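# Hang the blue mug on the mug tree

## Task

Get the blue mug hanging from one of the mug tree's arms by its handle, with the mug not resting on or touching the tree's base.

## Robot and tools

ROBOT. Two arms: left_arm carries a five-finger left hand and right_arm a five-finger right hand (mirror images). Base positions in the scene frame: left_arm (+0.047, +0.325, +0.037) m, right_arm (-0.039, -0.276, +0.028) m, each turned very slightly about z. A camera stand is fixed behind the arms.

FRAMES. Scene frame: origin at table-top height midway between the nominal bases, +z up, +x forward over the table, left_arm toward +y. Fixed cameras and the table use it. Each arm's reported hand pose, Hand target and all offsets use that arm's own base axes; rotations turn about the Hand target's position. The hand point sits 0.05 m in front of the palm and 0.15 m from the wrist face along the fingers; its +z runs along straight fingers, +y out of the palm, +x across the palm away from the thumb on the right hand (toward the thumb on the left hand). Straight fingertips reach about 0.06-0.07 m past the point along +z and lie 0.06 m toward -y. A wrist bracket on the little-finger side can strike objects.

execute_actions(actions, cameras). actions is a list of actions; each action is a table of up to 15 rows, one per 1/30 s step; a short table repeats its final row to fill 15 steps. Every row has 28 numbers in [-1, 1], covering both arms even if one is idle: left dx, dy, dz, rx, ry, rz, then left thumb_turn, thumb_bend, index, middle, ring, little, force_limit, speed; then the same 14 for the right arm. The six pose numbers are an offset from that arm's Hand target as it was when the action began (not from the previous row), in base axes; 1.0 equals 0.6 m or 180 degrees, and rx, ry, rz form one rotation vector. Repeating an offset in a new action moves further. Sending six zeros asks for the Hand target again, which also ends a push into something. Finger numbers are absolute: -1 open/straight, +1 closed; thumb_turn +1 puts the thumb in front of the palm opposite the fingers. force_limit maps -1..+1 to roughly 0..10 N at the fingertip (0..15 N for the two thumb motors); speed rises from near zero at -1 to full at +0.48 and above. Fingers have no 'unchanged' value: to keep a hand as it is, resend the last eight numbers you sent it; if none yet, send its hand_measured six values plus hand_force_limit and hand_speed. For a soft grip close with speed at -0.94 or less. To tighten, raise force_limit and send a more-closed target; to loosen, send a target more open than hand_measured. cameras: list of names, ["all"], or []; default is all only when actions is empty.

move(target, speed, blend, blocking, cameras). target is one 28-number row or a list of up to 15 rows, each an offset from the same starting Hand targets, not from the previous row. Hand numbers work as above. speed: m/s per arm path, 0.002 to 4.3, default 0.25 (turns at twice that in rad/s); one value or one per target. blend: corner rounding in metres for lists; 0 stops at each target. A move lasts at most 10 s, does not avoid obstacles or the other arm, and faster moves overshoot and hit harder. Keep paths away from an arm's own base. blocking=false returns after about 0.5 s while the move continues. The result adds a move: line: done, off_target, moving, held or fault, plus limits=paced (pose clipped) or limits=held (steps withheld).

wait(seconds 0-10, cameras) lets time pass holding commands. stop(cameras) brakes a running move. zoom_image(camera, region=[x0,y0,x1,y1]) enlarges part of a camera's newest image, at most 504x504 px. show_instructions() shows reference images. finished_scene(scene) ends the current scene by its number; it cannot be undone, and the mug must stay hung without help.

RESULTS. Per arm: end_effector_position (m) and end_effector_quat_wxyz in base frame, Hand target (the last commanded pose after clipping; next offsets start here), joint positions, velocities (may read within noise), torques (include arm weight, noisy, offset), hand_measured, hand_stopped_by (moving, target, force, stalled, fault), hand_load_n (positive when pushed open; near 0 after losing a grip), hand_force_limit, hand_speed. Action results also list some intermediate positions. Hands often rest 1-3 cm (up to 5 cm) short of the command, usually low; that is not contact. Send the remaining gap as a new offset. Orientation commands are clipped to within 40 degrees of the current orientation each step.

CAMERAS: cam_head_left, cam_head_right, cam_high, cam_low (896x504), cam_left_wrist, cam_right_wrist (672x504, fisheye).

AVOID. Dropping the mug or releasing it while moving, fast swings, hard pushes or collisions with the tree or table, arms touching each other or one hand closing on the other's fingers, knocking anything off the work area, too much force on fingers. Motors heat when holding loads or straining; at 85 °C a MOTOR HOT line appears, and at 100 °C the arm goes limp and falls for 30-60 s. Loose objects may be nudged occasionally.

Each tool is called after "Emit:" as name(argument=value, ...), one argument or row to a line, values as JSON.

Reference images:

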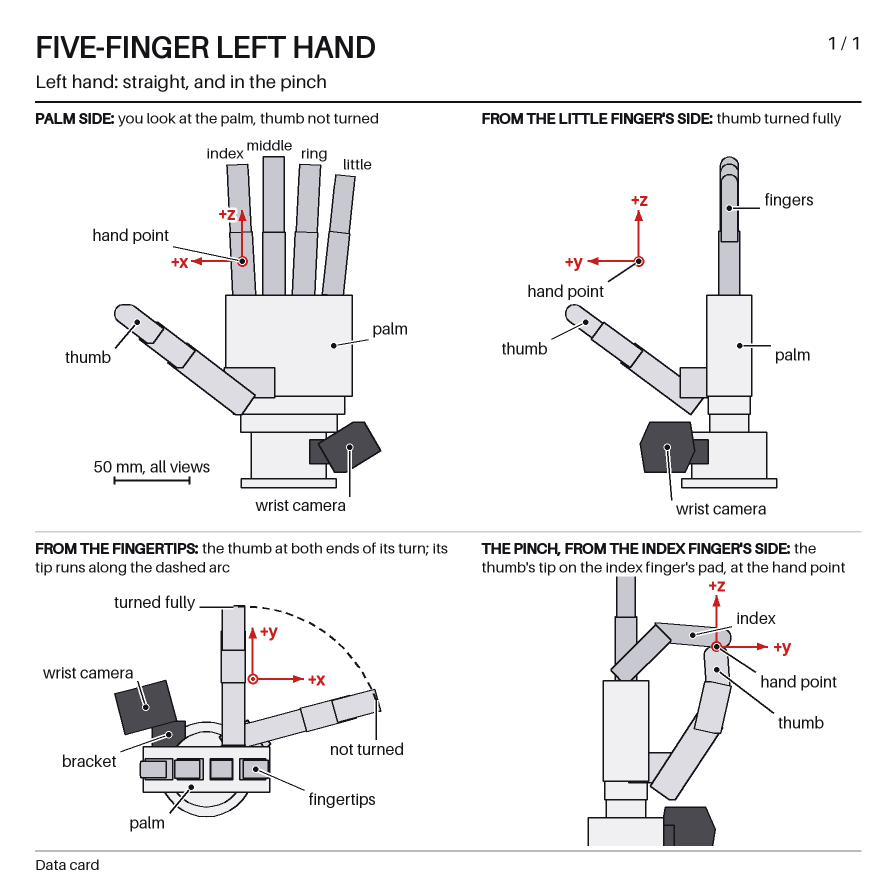

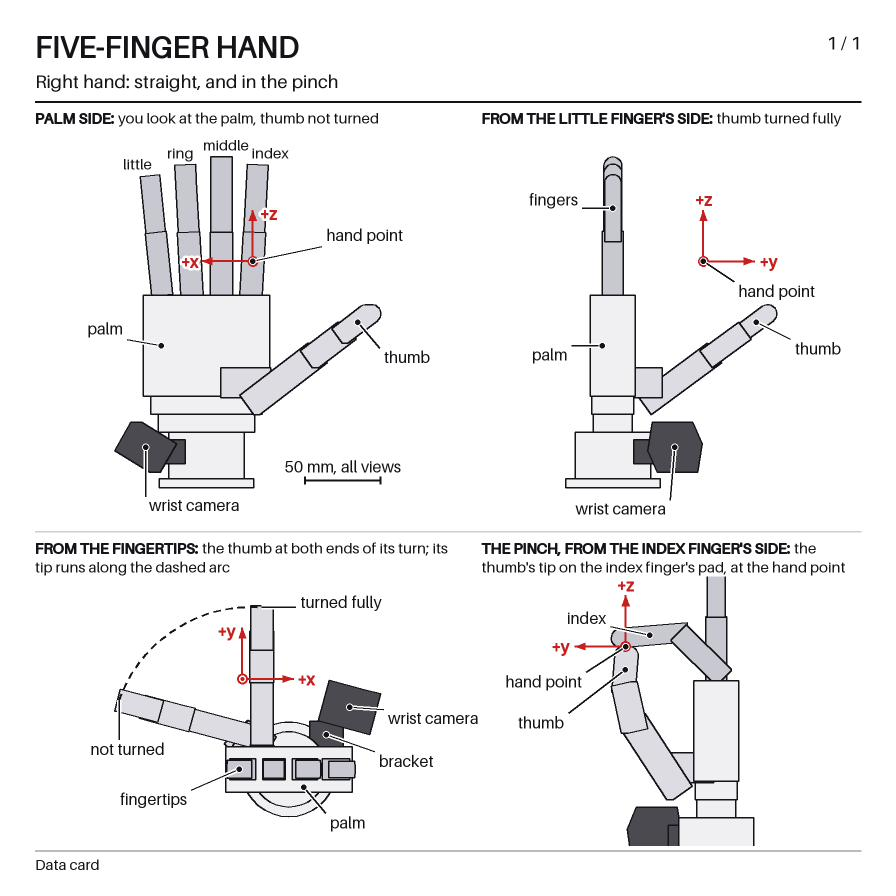

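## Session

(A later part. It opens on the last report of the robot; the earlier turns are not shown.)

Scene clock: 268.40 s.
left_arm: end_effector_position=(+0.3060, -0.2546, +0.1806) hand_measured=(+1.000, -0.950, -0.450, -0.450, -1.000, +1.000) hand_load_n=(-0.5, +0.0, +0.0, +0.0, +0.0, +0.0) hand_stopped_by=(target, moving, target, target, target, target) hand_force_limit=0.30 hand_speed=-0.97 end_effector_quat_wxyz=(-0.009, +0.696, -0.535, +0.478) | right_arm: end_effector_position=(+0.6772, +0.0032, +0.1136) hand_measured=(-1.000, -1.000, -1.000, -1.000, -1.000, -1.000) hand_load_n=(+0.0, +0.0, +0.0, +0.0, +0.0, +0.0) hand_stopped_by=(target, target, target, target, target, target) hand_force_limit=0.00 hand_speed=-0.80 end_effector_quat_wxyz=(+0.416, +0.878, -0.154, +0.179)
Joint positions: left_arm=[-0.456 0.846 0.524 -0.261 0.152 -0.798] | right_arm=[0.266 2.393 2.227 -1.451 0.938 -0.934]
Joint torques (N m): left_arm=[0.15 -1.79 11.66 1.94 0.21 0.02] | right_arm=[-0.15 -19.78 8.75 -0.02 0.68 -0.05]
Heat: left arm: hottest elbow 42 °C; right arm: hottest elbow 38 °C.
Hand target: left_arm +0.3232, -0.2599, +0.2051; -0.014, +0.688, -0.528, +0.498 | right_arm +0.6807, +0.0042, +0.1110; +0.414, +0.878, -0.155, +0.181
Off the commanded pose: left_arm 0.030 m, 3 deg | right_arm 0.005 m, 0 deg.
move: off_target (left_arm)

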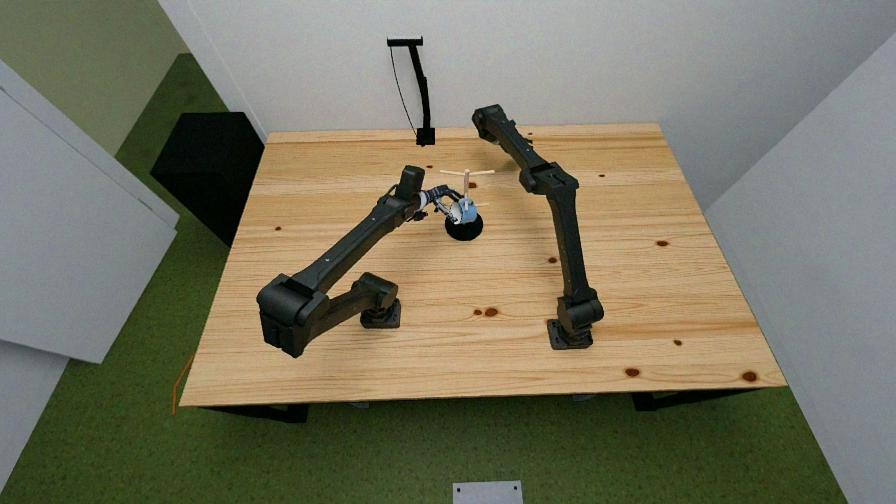

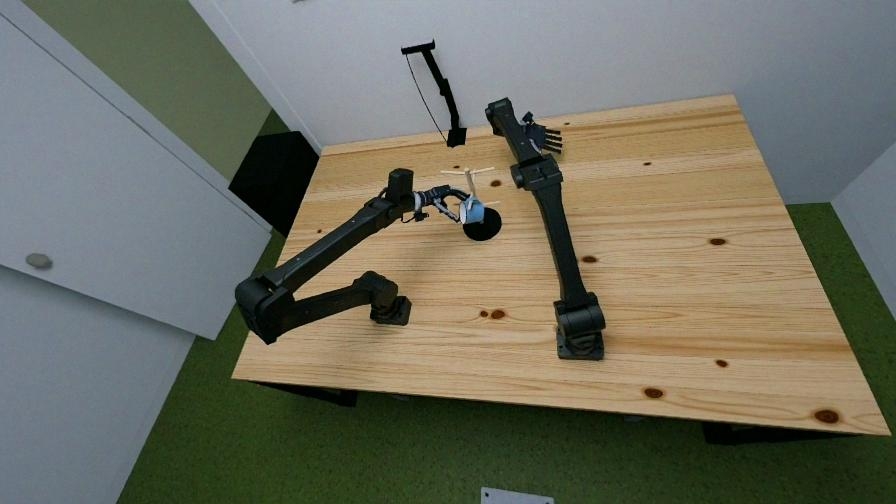

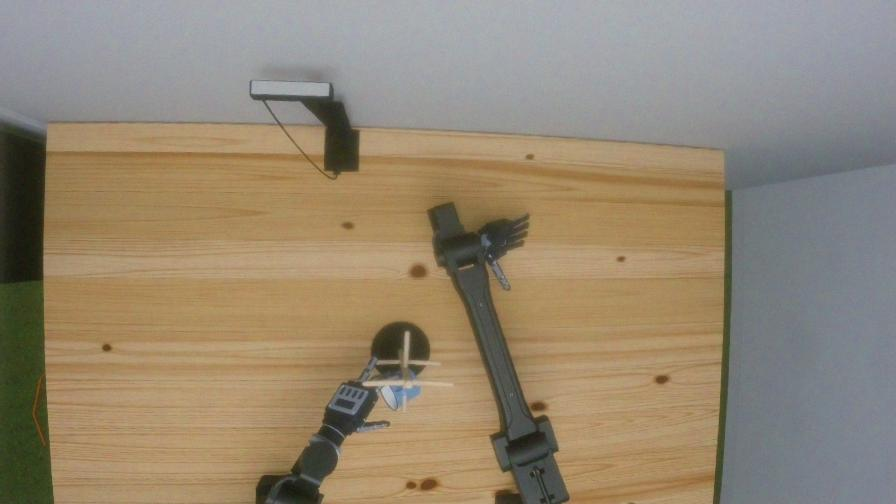

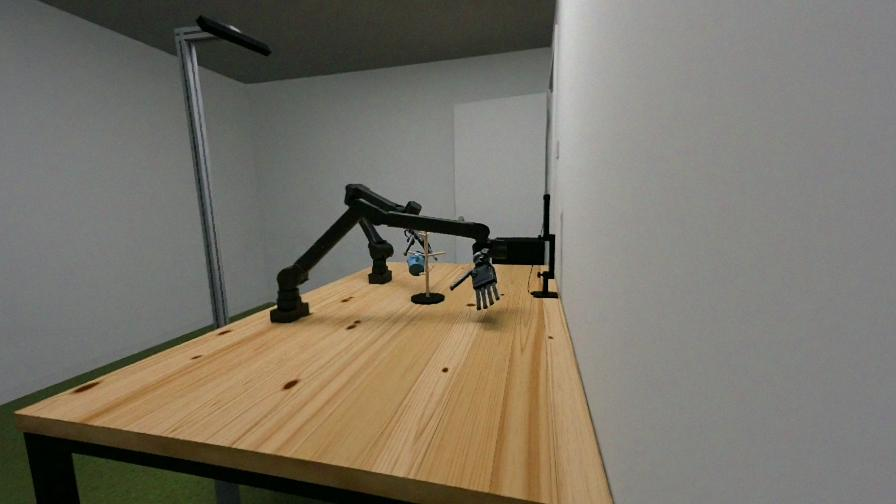

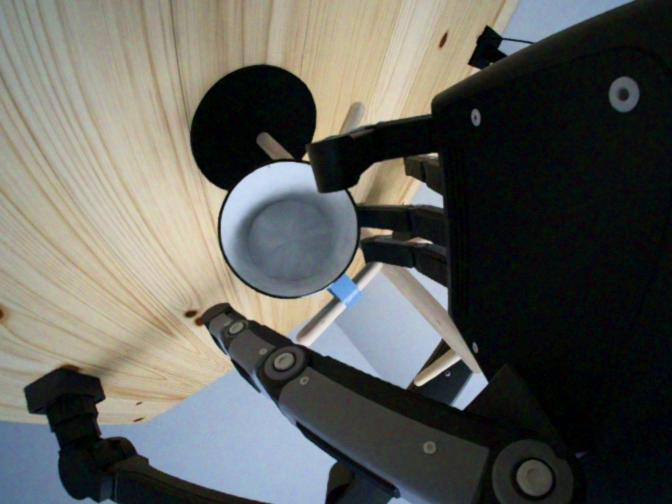

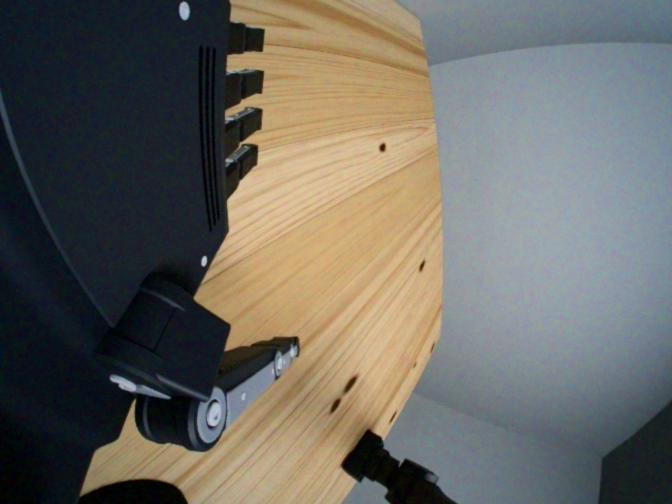

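Emit:
move(
  target=[0, 0, 0, 0, 0, 0, 1, -1, -1, -1, -1, 1, 0.3, -0.85, 0, 0, 0, 0, 0, 0, -1, -1, -1, -1, -1, -1, 0.0, -0.8],
  speed=0.03,
  cameras=["cam_head_left", "cam_high", "cam_low", "cam_left_wrist"],
)

Emit:
zoom_image(
  camera="cam_low",
  region=[382, 225, 442, 285],
)

Emit:
zoom_image(
  camera="cam_high",
  region=[350, 350, 430, 440],
)

Scene clock: 271.10 s.
left_arm: end_effector_position=(+0.3060, -0.2546, +0.1806) hand_measured=(+1.000, -1.000, -1.000, -1.000, -1.000, +1.000) hand_load_n=(+0.0, +0.0, +0.0, -0.5, +0.0, +0.0) hand_stopped_by=(target, target, target, target, target, target) hand_force_limit=0.30 hand_speed=-0.85 end_effector_quat_wxyz=(-0.009, +0.696, -0.535, +0.478) | right_arm: end_effector_position=(+0.6772, +0.0032, +0.1136) hand_measured=(-1.000, -1.000, -1.000, -1.000, -1.000, -1.000) hand_load_n=(+0.0, +0.0, +0.0, +0.0, +0.0, +0.0) hand_stopped_by=(target, target, target, target, target, target) hand_force_limit=0.00 hand_speed=-0.80 end_effector_quat_wxyz=(+0.416, +0.878, -0.154, +0.179)
Joint positions: left_arm=[-0.456 0.846 0.524 -0.261 0.152 -0.798] | right_arm=[0.266 2.393 2.227 -1.451 0.938 -0.934]
Joint torques (N m): left_arm=[0.21 -1.85 11.71 1.94 0.22 0.02] | right_arm=[0.56 -19.78 8.61 -0.08 0.7 -0.07]
Motor temperatures (°C): left_arm=[29 29 43 29 27 27] | right_arm=[31 34 38 30 31 25]
Heat: left arm: hottest elbow 43 °C; right arm: hottest elbow 38 °C.
Hand target: left_arm +0.3232, -0.2599, +0.2051; -0.014, +0.688, -0.528, +0.498 | right_arm +0.6807, +0.0042, +0.1110; +0.414, +0.878, -0.155, +0.181
Off the commanded pose: left_arm 0.030 m, 3 deg | right_arm 0.005 m, 0 deg.
move: off_target (left_arm)
Images, in order (width x height): cam_head_left 896x504, cam_high 896x504, cam_low 896x504, cam_left_wrist 672x504.

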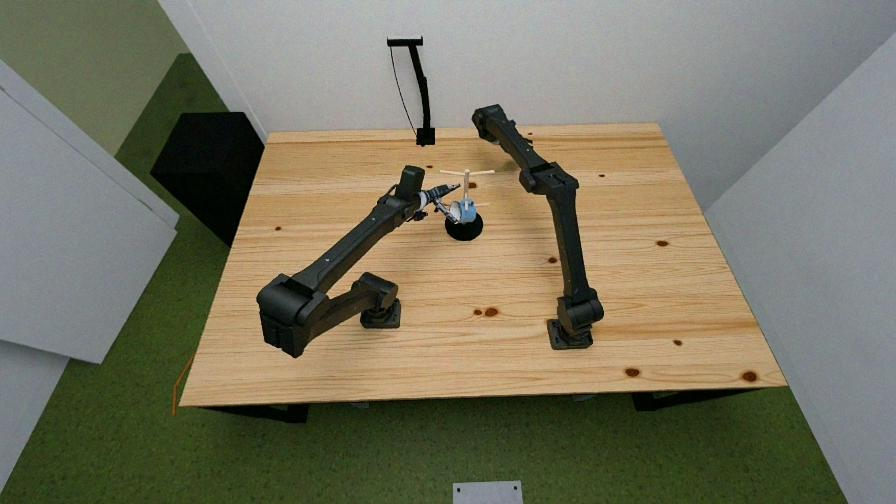

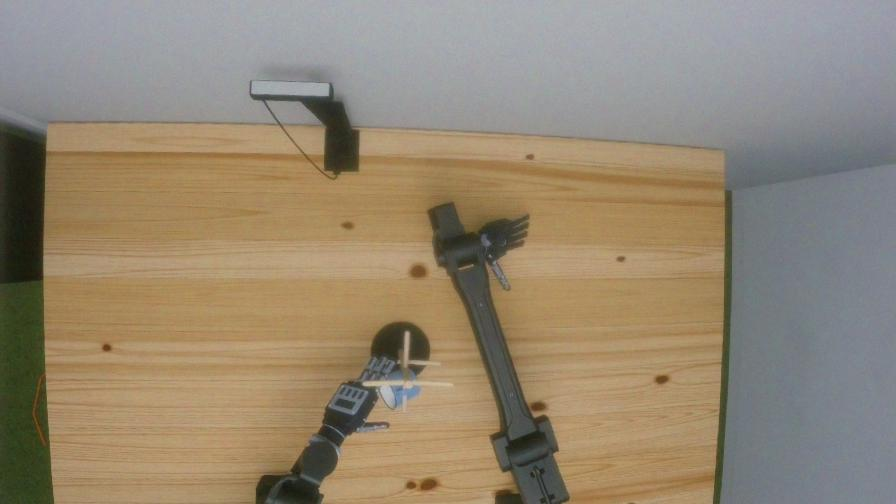

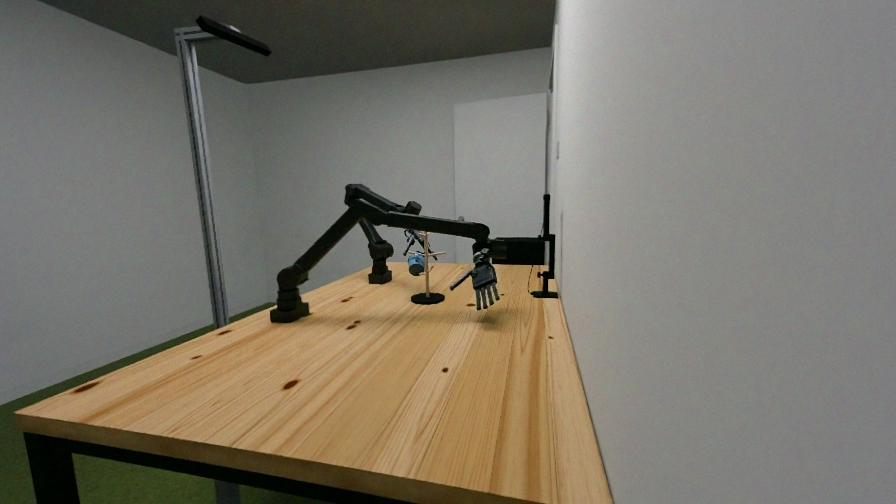

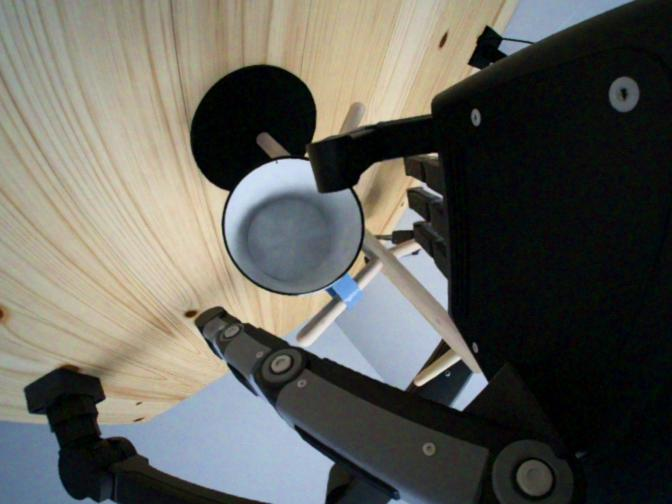

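Scaled by 8.400 from the camera's 896x504 image, which has a finer 1280x720 frame.

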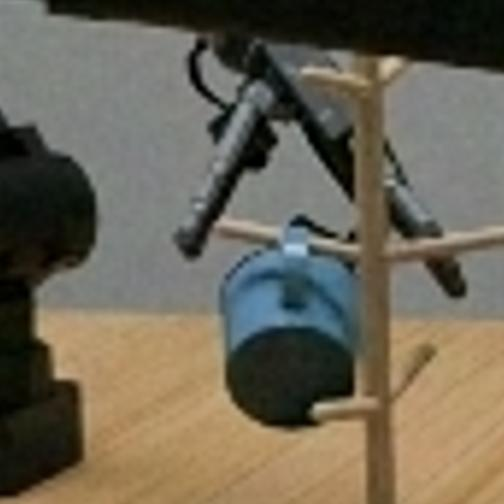

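Scaled by 5.600 from the camera's 896x504 image, which has a finer 1280x720 frame.

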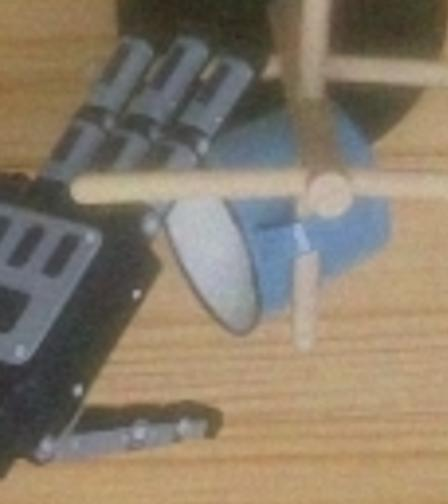

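Emit:
move(
  target=[
    [-0.085, 0.06, 0.06, 0, 0, 0, 1, -1, -1, -1, -1, 1, 0.3, -0.85, 0, 0, 0, 0, 0, 0, -1, -1, -1, -1, -1, -1, 0.0, -0.8],
    [-0.17, 0.06, 0.24, 0, 0, 0, 1, -1, -1, -1, -1, 1, 0.3, -0.85, 0, 0, 0, 0, 0, 0, -1, -1, -1, -1, -1, -1, 0.0, -0.8],
  ],
  speed=0.1,
  cameras=["cam_head_left", "cam_head_right", "cam_high", "cam_low"],
)

Emit:
zoom_image(
  camera="cam_low",
  region=[382, 215, 452, 315],
)

Emit:
zoom_image(
  camera="cam_high",
  region=[350, 300, 450, 440],
)

Emit:
zoom_image(
  camera="cam_head_left",
  region=[430, 160, 500, 250],
)

Scene clock: 279.30 s.
left_arm: end_effector_position=(+0.2231, -0.2215, +0.3198) hand_measured=(+1.000, -1.000, -1.000, -1.000, -1.000, +1.000) hand_load_n=(+0.0, +0.0, +0.0, +0.0, +0.0, +0.0) hand_stopped_by=(target, target, target, target, target, target) hand_force_limit=0.30 hand_speed=-0.85 end_effector_quat_wxyz=(-0.014, +0.698, -0.534, +0.477) | right_arm: end_effector_position=(+0.6772, +0.0032, +0.1136) hand_measured=(-1.000, -1.000, -1.000, -1.000, -1.000, -1.000) hand_load_n=(+0.0, +0.0, +0.0, +0.0, +0.0, +0.0) hand_stopped_by=(target, target, target, target, target, target) hand_force_limit=0.00 hand_speed=-0.80 end_effector_quat_wxyz=(+0.416, +0.878, -0.154, +0.179)
Joint positions: left_arm=[-0.515 0.516 0.785 -0.847 0.091 -0.83] | right_arm=[0.266 2.393 2.227 -1.451 0.938 -0.934]
Joint torques (N m): left_arm=[-1.14 0.21 12.04 1.09 -0.03 -0.06] | right_arm=[0.26 -20.07 8.79 -0.17 0.71 -0.07]
Heat: left arm: hottest elbow 43 °C; right arm: hottest elbow 38 °C.
Hand target: left_arm +0.2213, -0.2239, +0.3490; -0.014, +0.688, -0.527, +0.498 | right_arm +0.6807, +0.0042, +0.1110; +0.414, +0.878, -0.155, +0.181
Off the commanded pose: left_arm 0.029 m, 3 deg | right_arm 0.005 m, 0 deg.
move: off_target (left_arm)
Images, in order (width x height): cam_head_left 896x504, cam_head_right 896x504, cam_high 896x504, cam_low 896x504.

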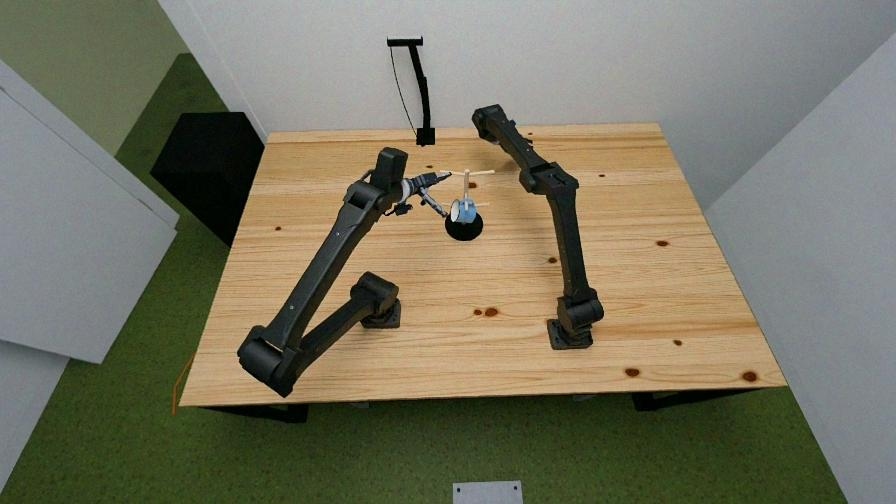

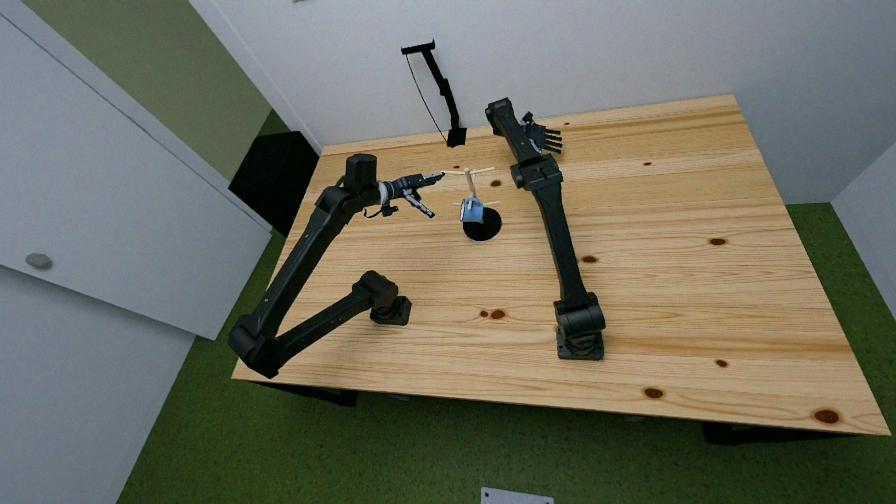

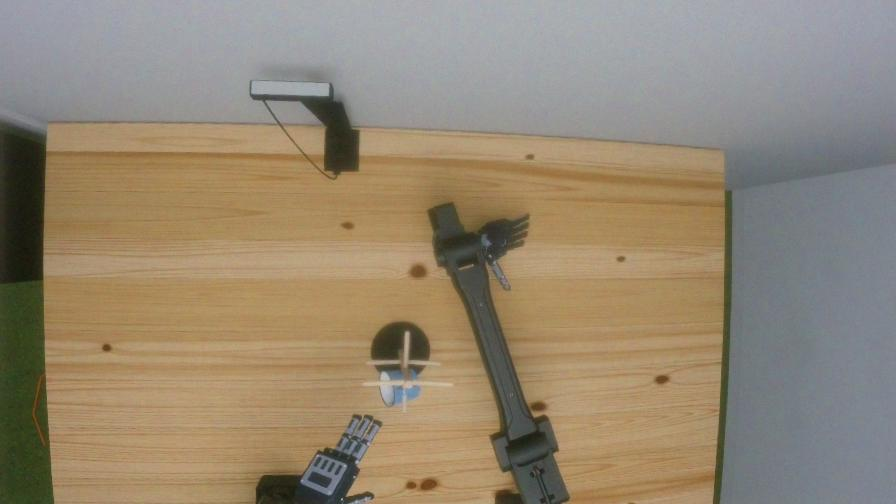

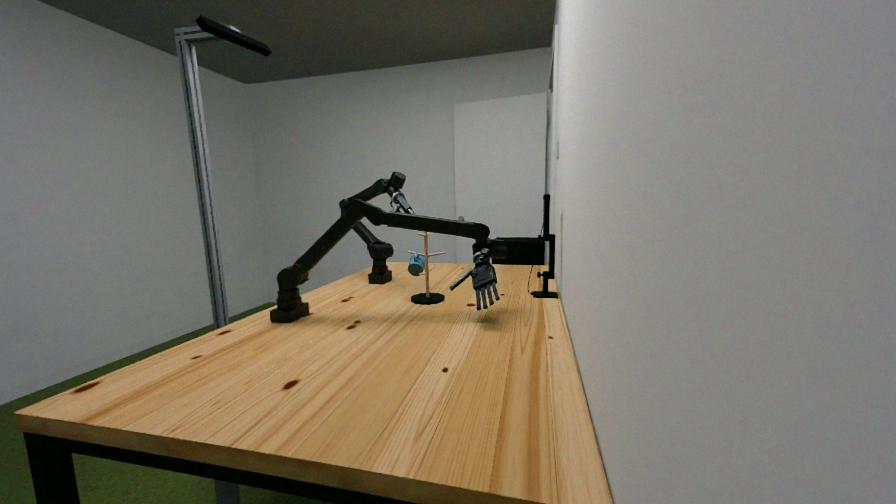

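Scaled by 5.040 from the camera's 896x504 image, which has a finer 1280x720 frame.

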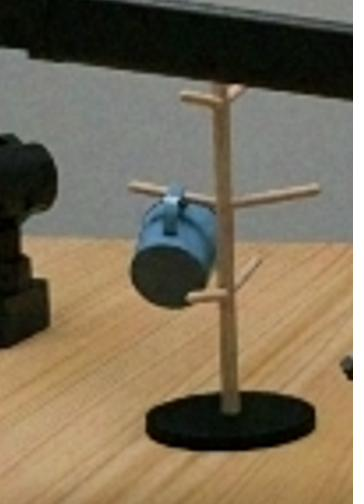

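Scaled by 3.600 from the camera's 896x504 image, which has a finer 1280x720 frame.

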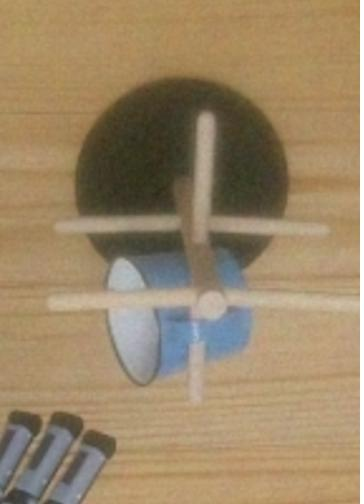

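Scaled by 5.600 from the camera's 896x504 image, which has a finer 1280x720 frame.

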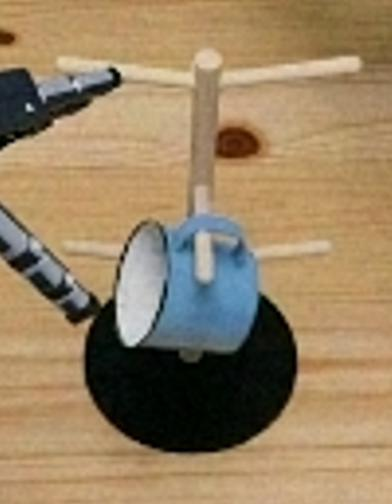

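Emit:
move(
  target=[
    [0, 0, 0, 0, 0, 0, 1, -1, -1, -1, -1, 1, 0.3, -0.85, -0.6035, -0.0565, 0.318, 0, 0, 0, -1, -1, -1, -1, -1, -1, 0.0, -0.5],
    [0, 0, 0, 0, 0, 0, 1, -1, -1, -1, -1, 1, 0.3, -0.85, -0.7315, 0.2, 0.318, 0.4715, -0.2753, -0.1577, 1, -1, -1, -1, -1, -1, 0.0, -0.5],
    [0, 0, 0, 0, 0, 0, 1, -1, -1, -1, -1, 1, 0.3, -0.85, -0.7315, 0.2458, 0.1017, 0.4715, -0.2753, -0.1577, 1, -1, -1, -1, -1, -1, 0.0, -0.5],
  ],
  blend=[0.03, 0.03, 0],
  cameras=["all"],
)

Emit:
zoom_image(
  camera="cam_head_left",
  region=[460, 190, 560, 290],
)

Emit:
zoom_image(
  camera="cam_head_right",
  region=[460, 190, 560, 290],
)

Emit:
zoom_image(
  camera="cam_high",
  region=[400, 380, 540, 504],
)

Emit:
zoom_image(
  camera="cam_low",
  region=[320, 200, 460, 330],
)

Scene clock: 293.00 s.
left_arm: end_effector_position=(+0.2232, -0.2215, +0.3198) hand_measured=(+1.000, -1.000, -1.000, -1.000, -1.000, +1.000) hand_load_n=(+0.0, +0.0, +0.0, +0.0, +0.0, +0.0) hand_stopped_by=(target, target, target, target, target, target) hand_force_limit=0.30 hand_speed=-0.85 end_effector_quat_wxyz=(-0.014, +0.698, -0.533, +0.477) | right_arm: end_effector_position=(+0.2423, +0.1478, +0.1751) hand_measured=(+1.000, -1.000, -1.000, -1.000, -1.000, -1.000) hand_load_n=(+0.0, +0.0, +0.0, +0.0, +0.0, +0.0) hand_stopped_by=(target, target, target, target, target, target) hand_force_limit=0.00 hand_speed=-0.50 end_effector_quat_wxyz=(-0.324, +0.718, -0.560, +0.257)
Joint positions: left_arm=[-0.515 0.516 0.785 -0.847 0.09 -0.83] | right_arm=[0.572 0.56 0.585 -0.771 0.249 0.216]
Joint torques (N m): left_arm=[-1.2 0.15 12.07 1.1 -0.02 -0.07] | right_arm=[1.61 0.67 8.02 1.52 0.28 0.01]
Heat: left arm: hottest elbow 43 °C; right arm: hottest elbow 38 °C.
Hand target: left_arm +0.2213, -0.2238, +0.3490; -0.014, +0.688, -0.527, +0.498 | right_arm +0.2417, +0.1517, +0.1719; -0.327, +0.717, -0.560, +0.255
Off the commanded pose: left_arm 0.029 m, 3 deg | right_arm 0.005 m, 0 deg.
move: off_target (left_arm); blend cut to 0 m at target 2

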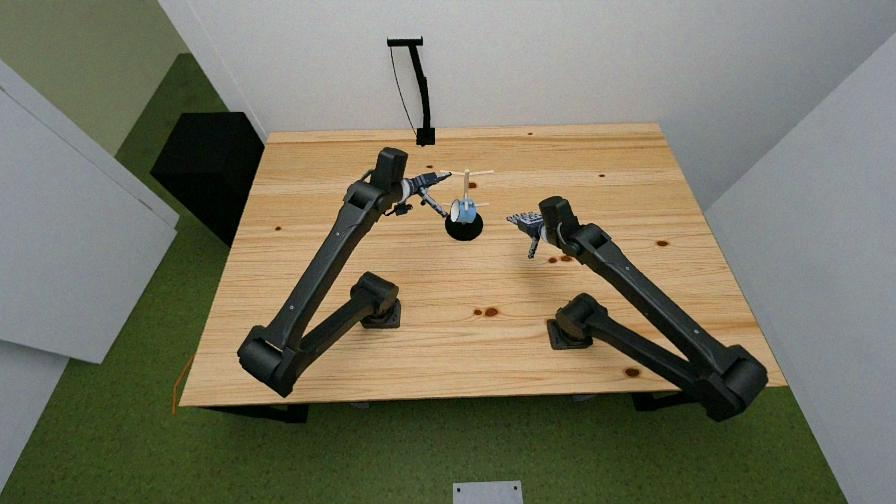

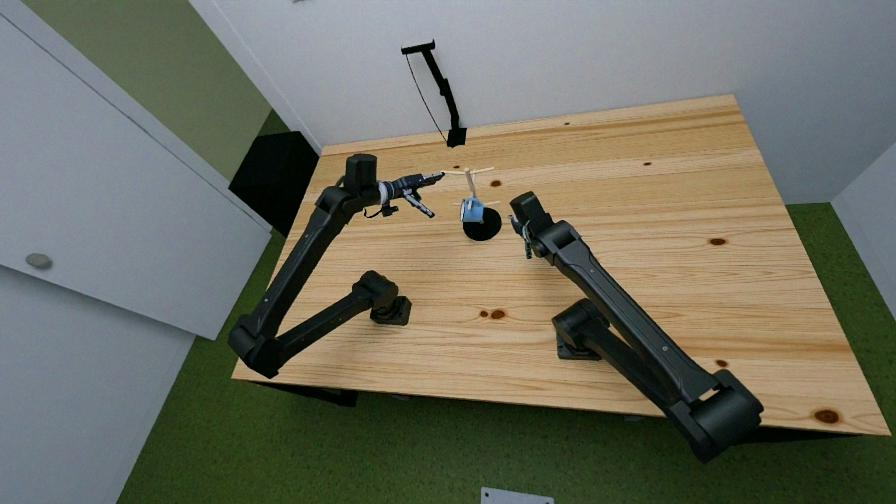

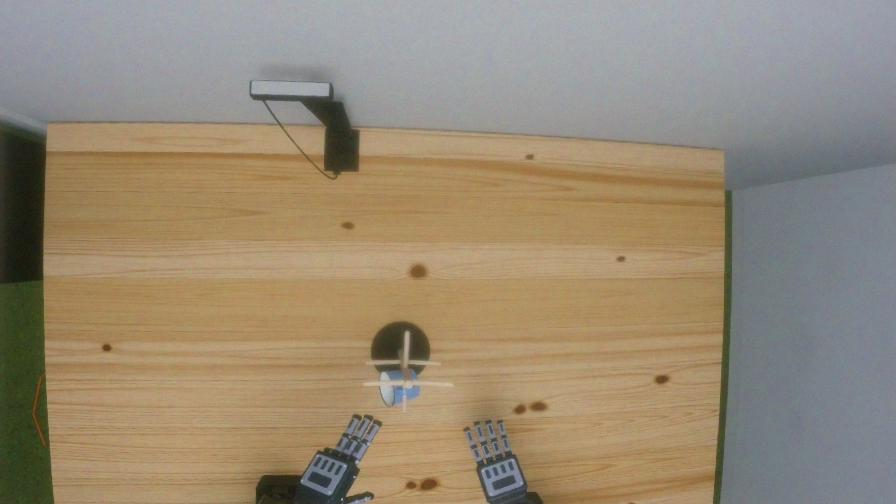

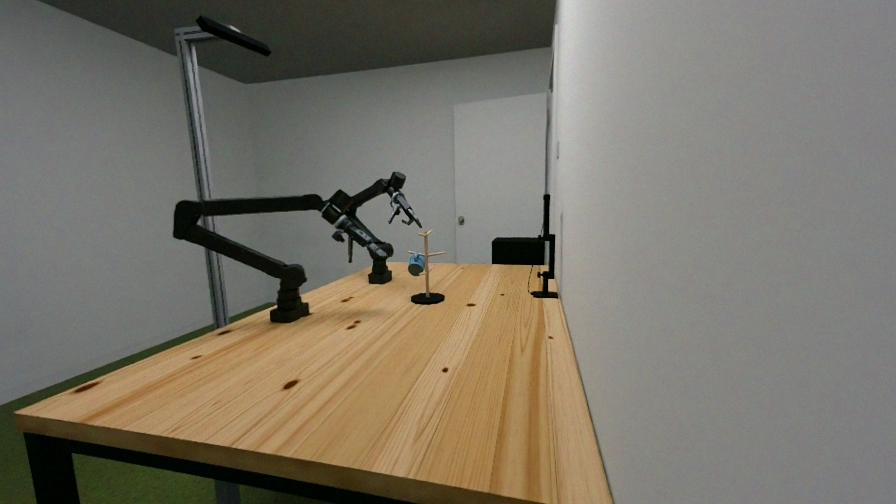

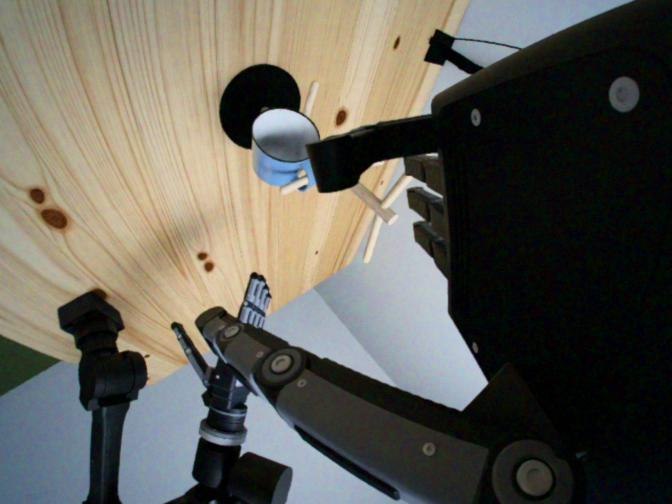

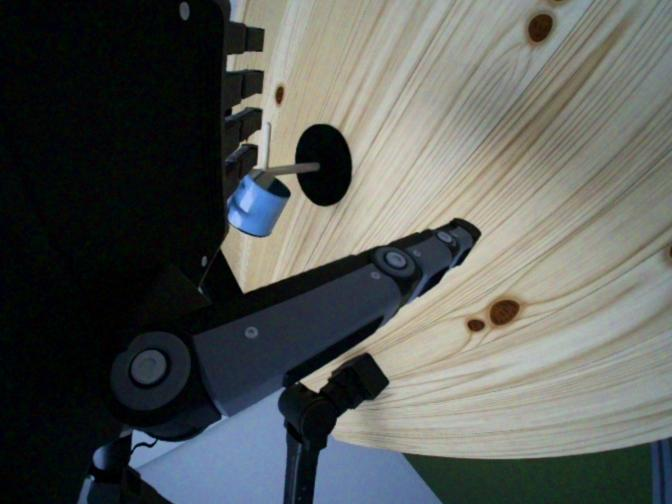

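Scaled by 5.040 from the camera's 896x504 image, which has a finer 1280x720 frame.

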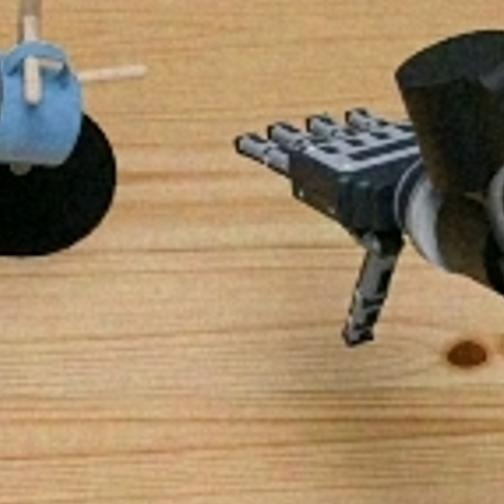

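Scaled by 5.040 from the camera's 896x504 image, which has a finer 1280x720 frame.

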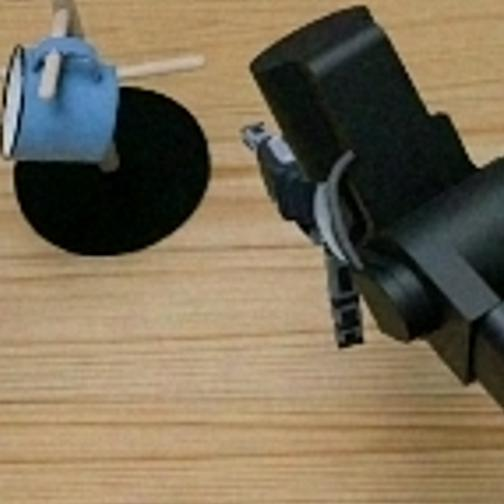

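Scaled by 3.600 from the camera's 896x504 image, which has a finer 1280x720 frame.

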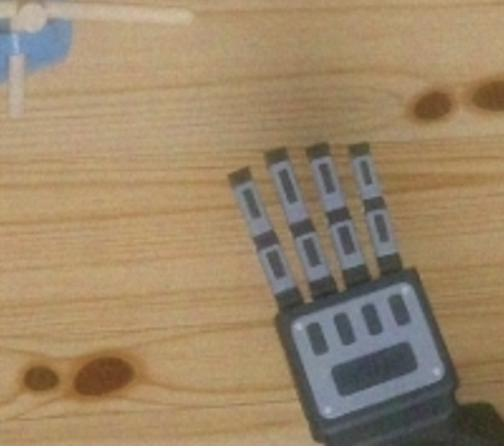

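Scaled by 3.600 from the camera's 896x504 image, which has a finer 1280x720 frame.

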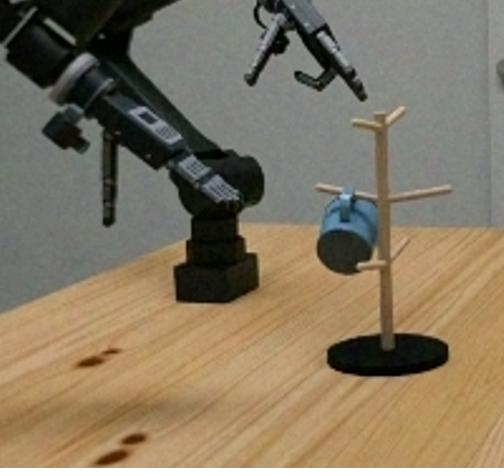

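Emit:
finished_scene(
  scene=1,
)

The scene is finished: the task was done.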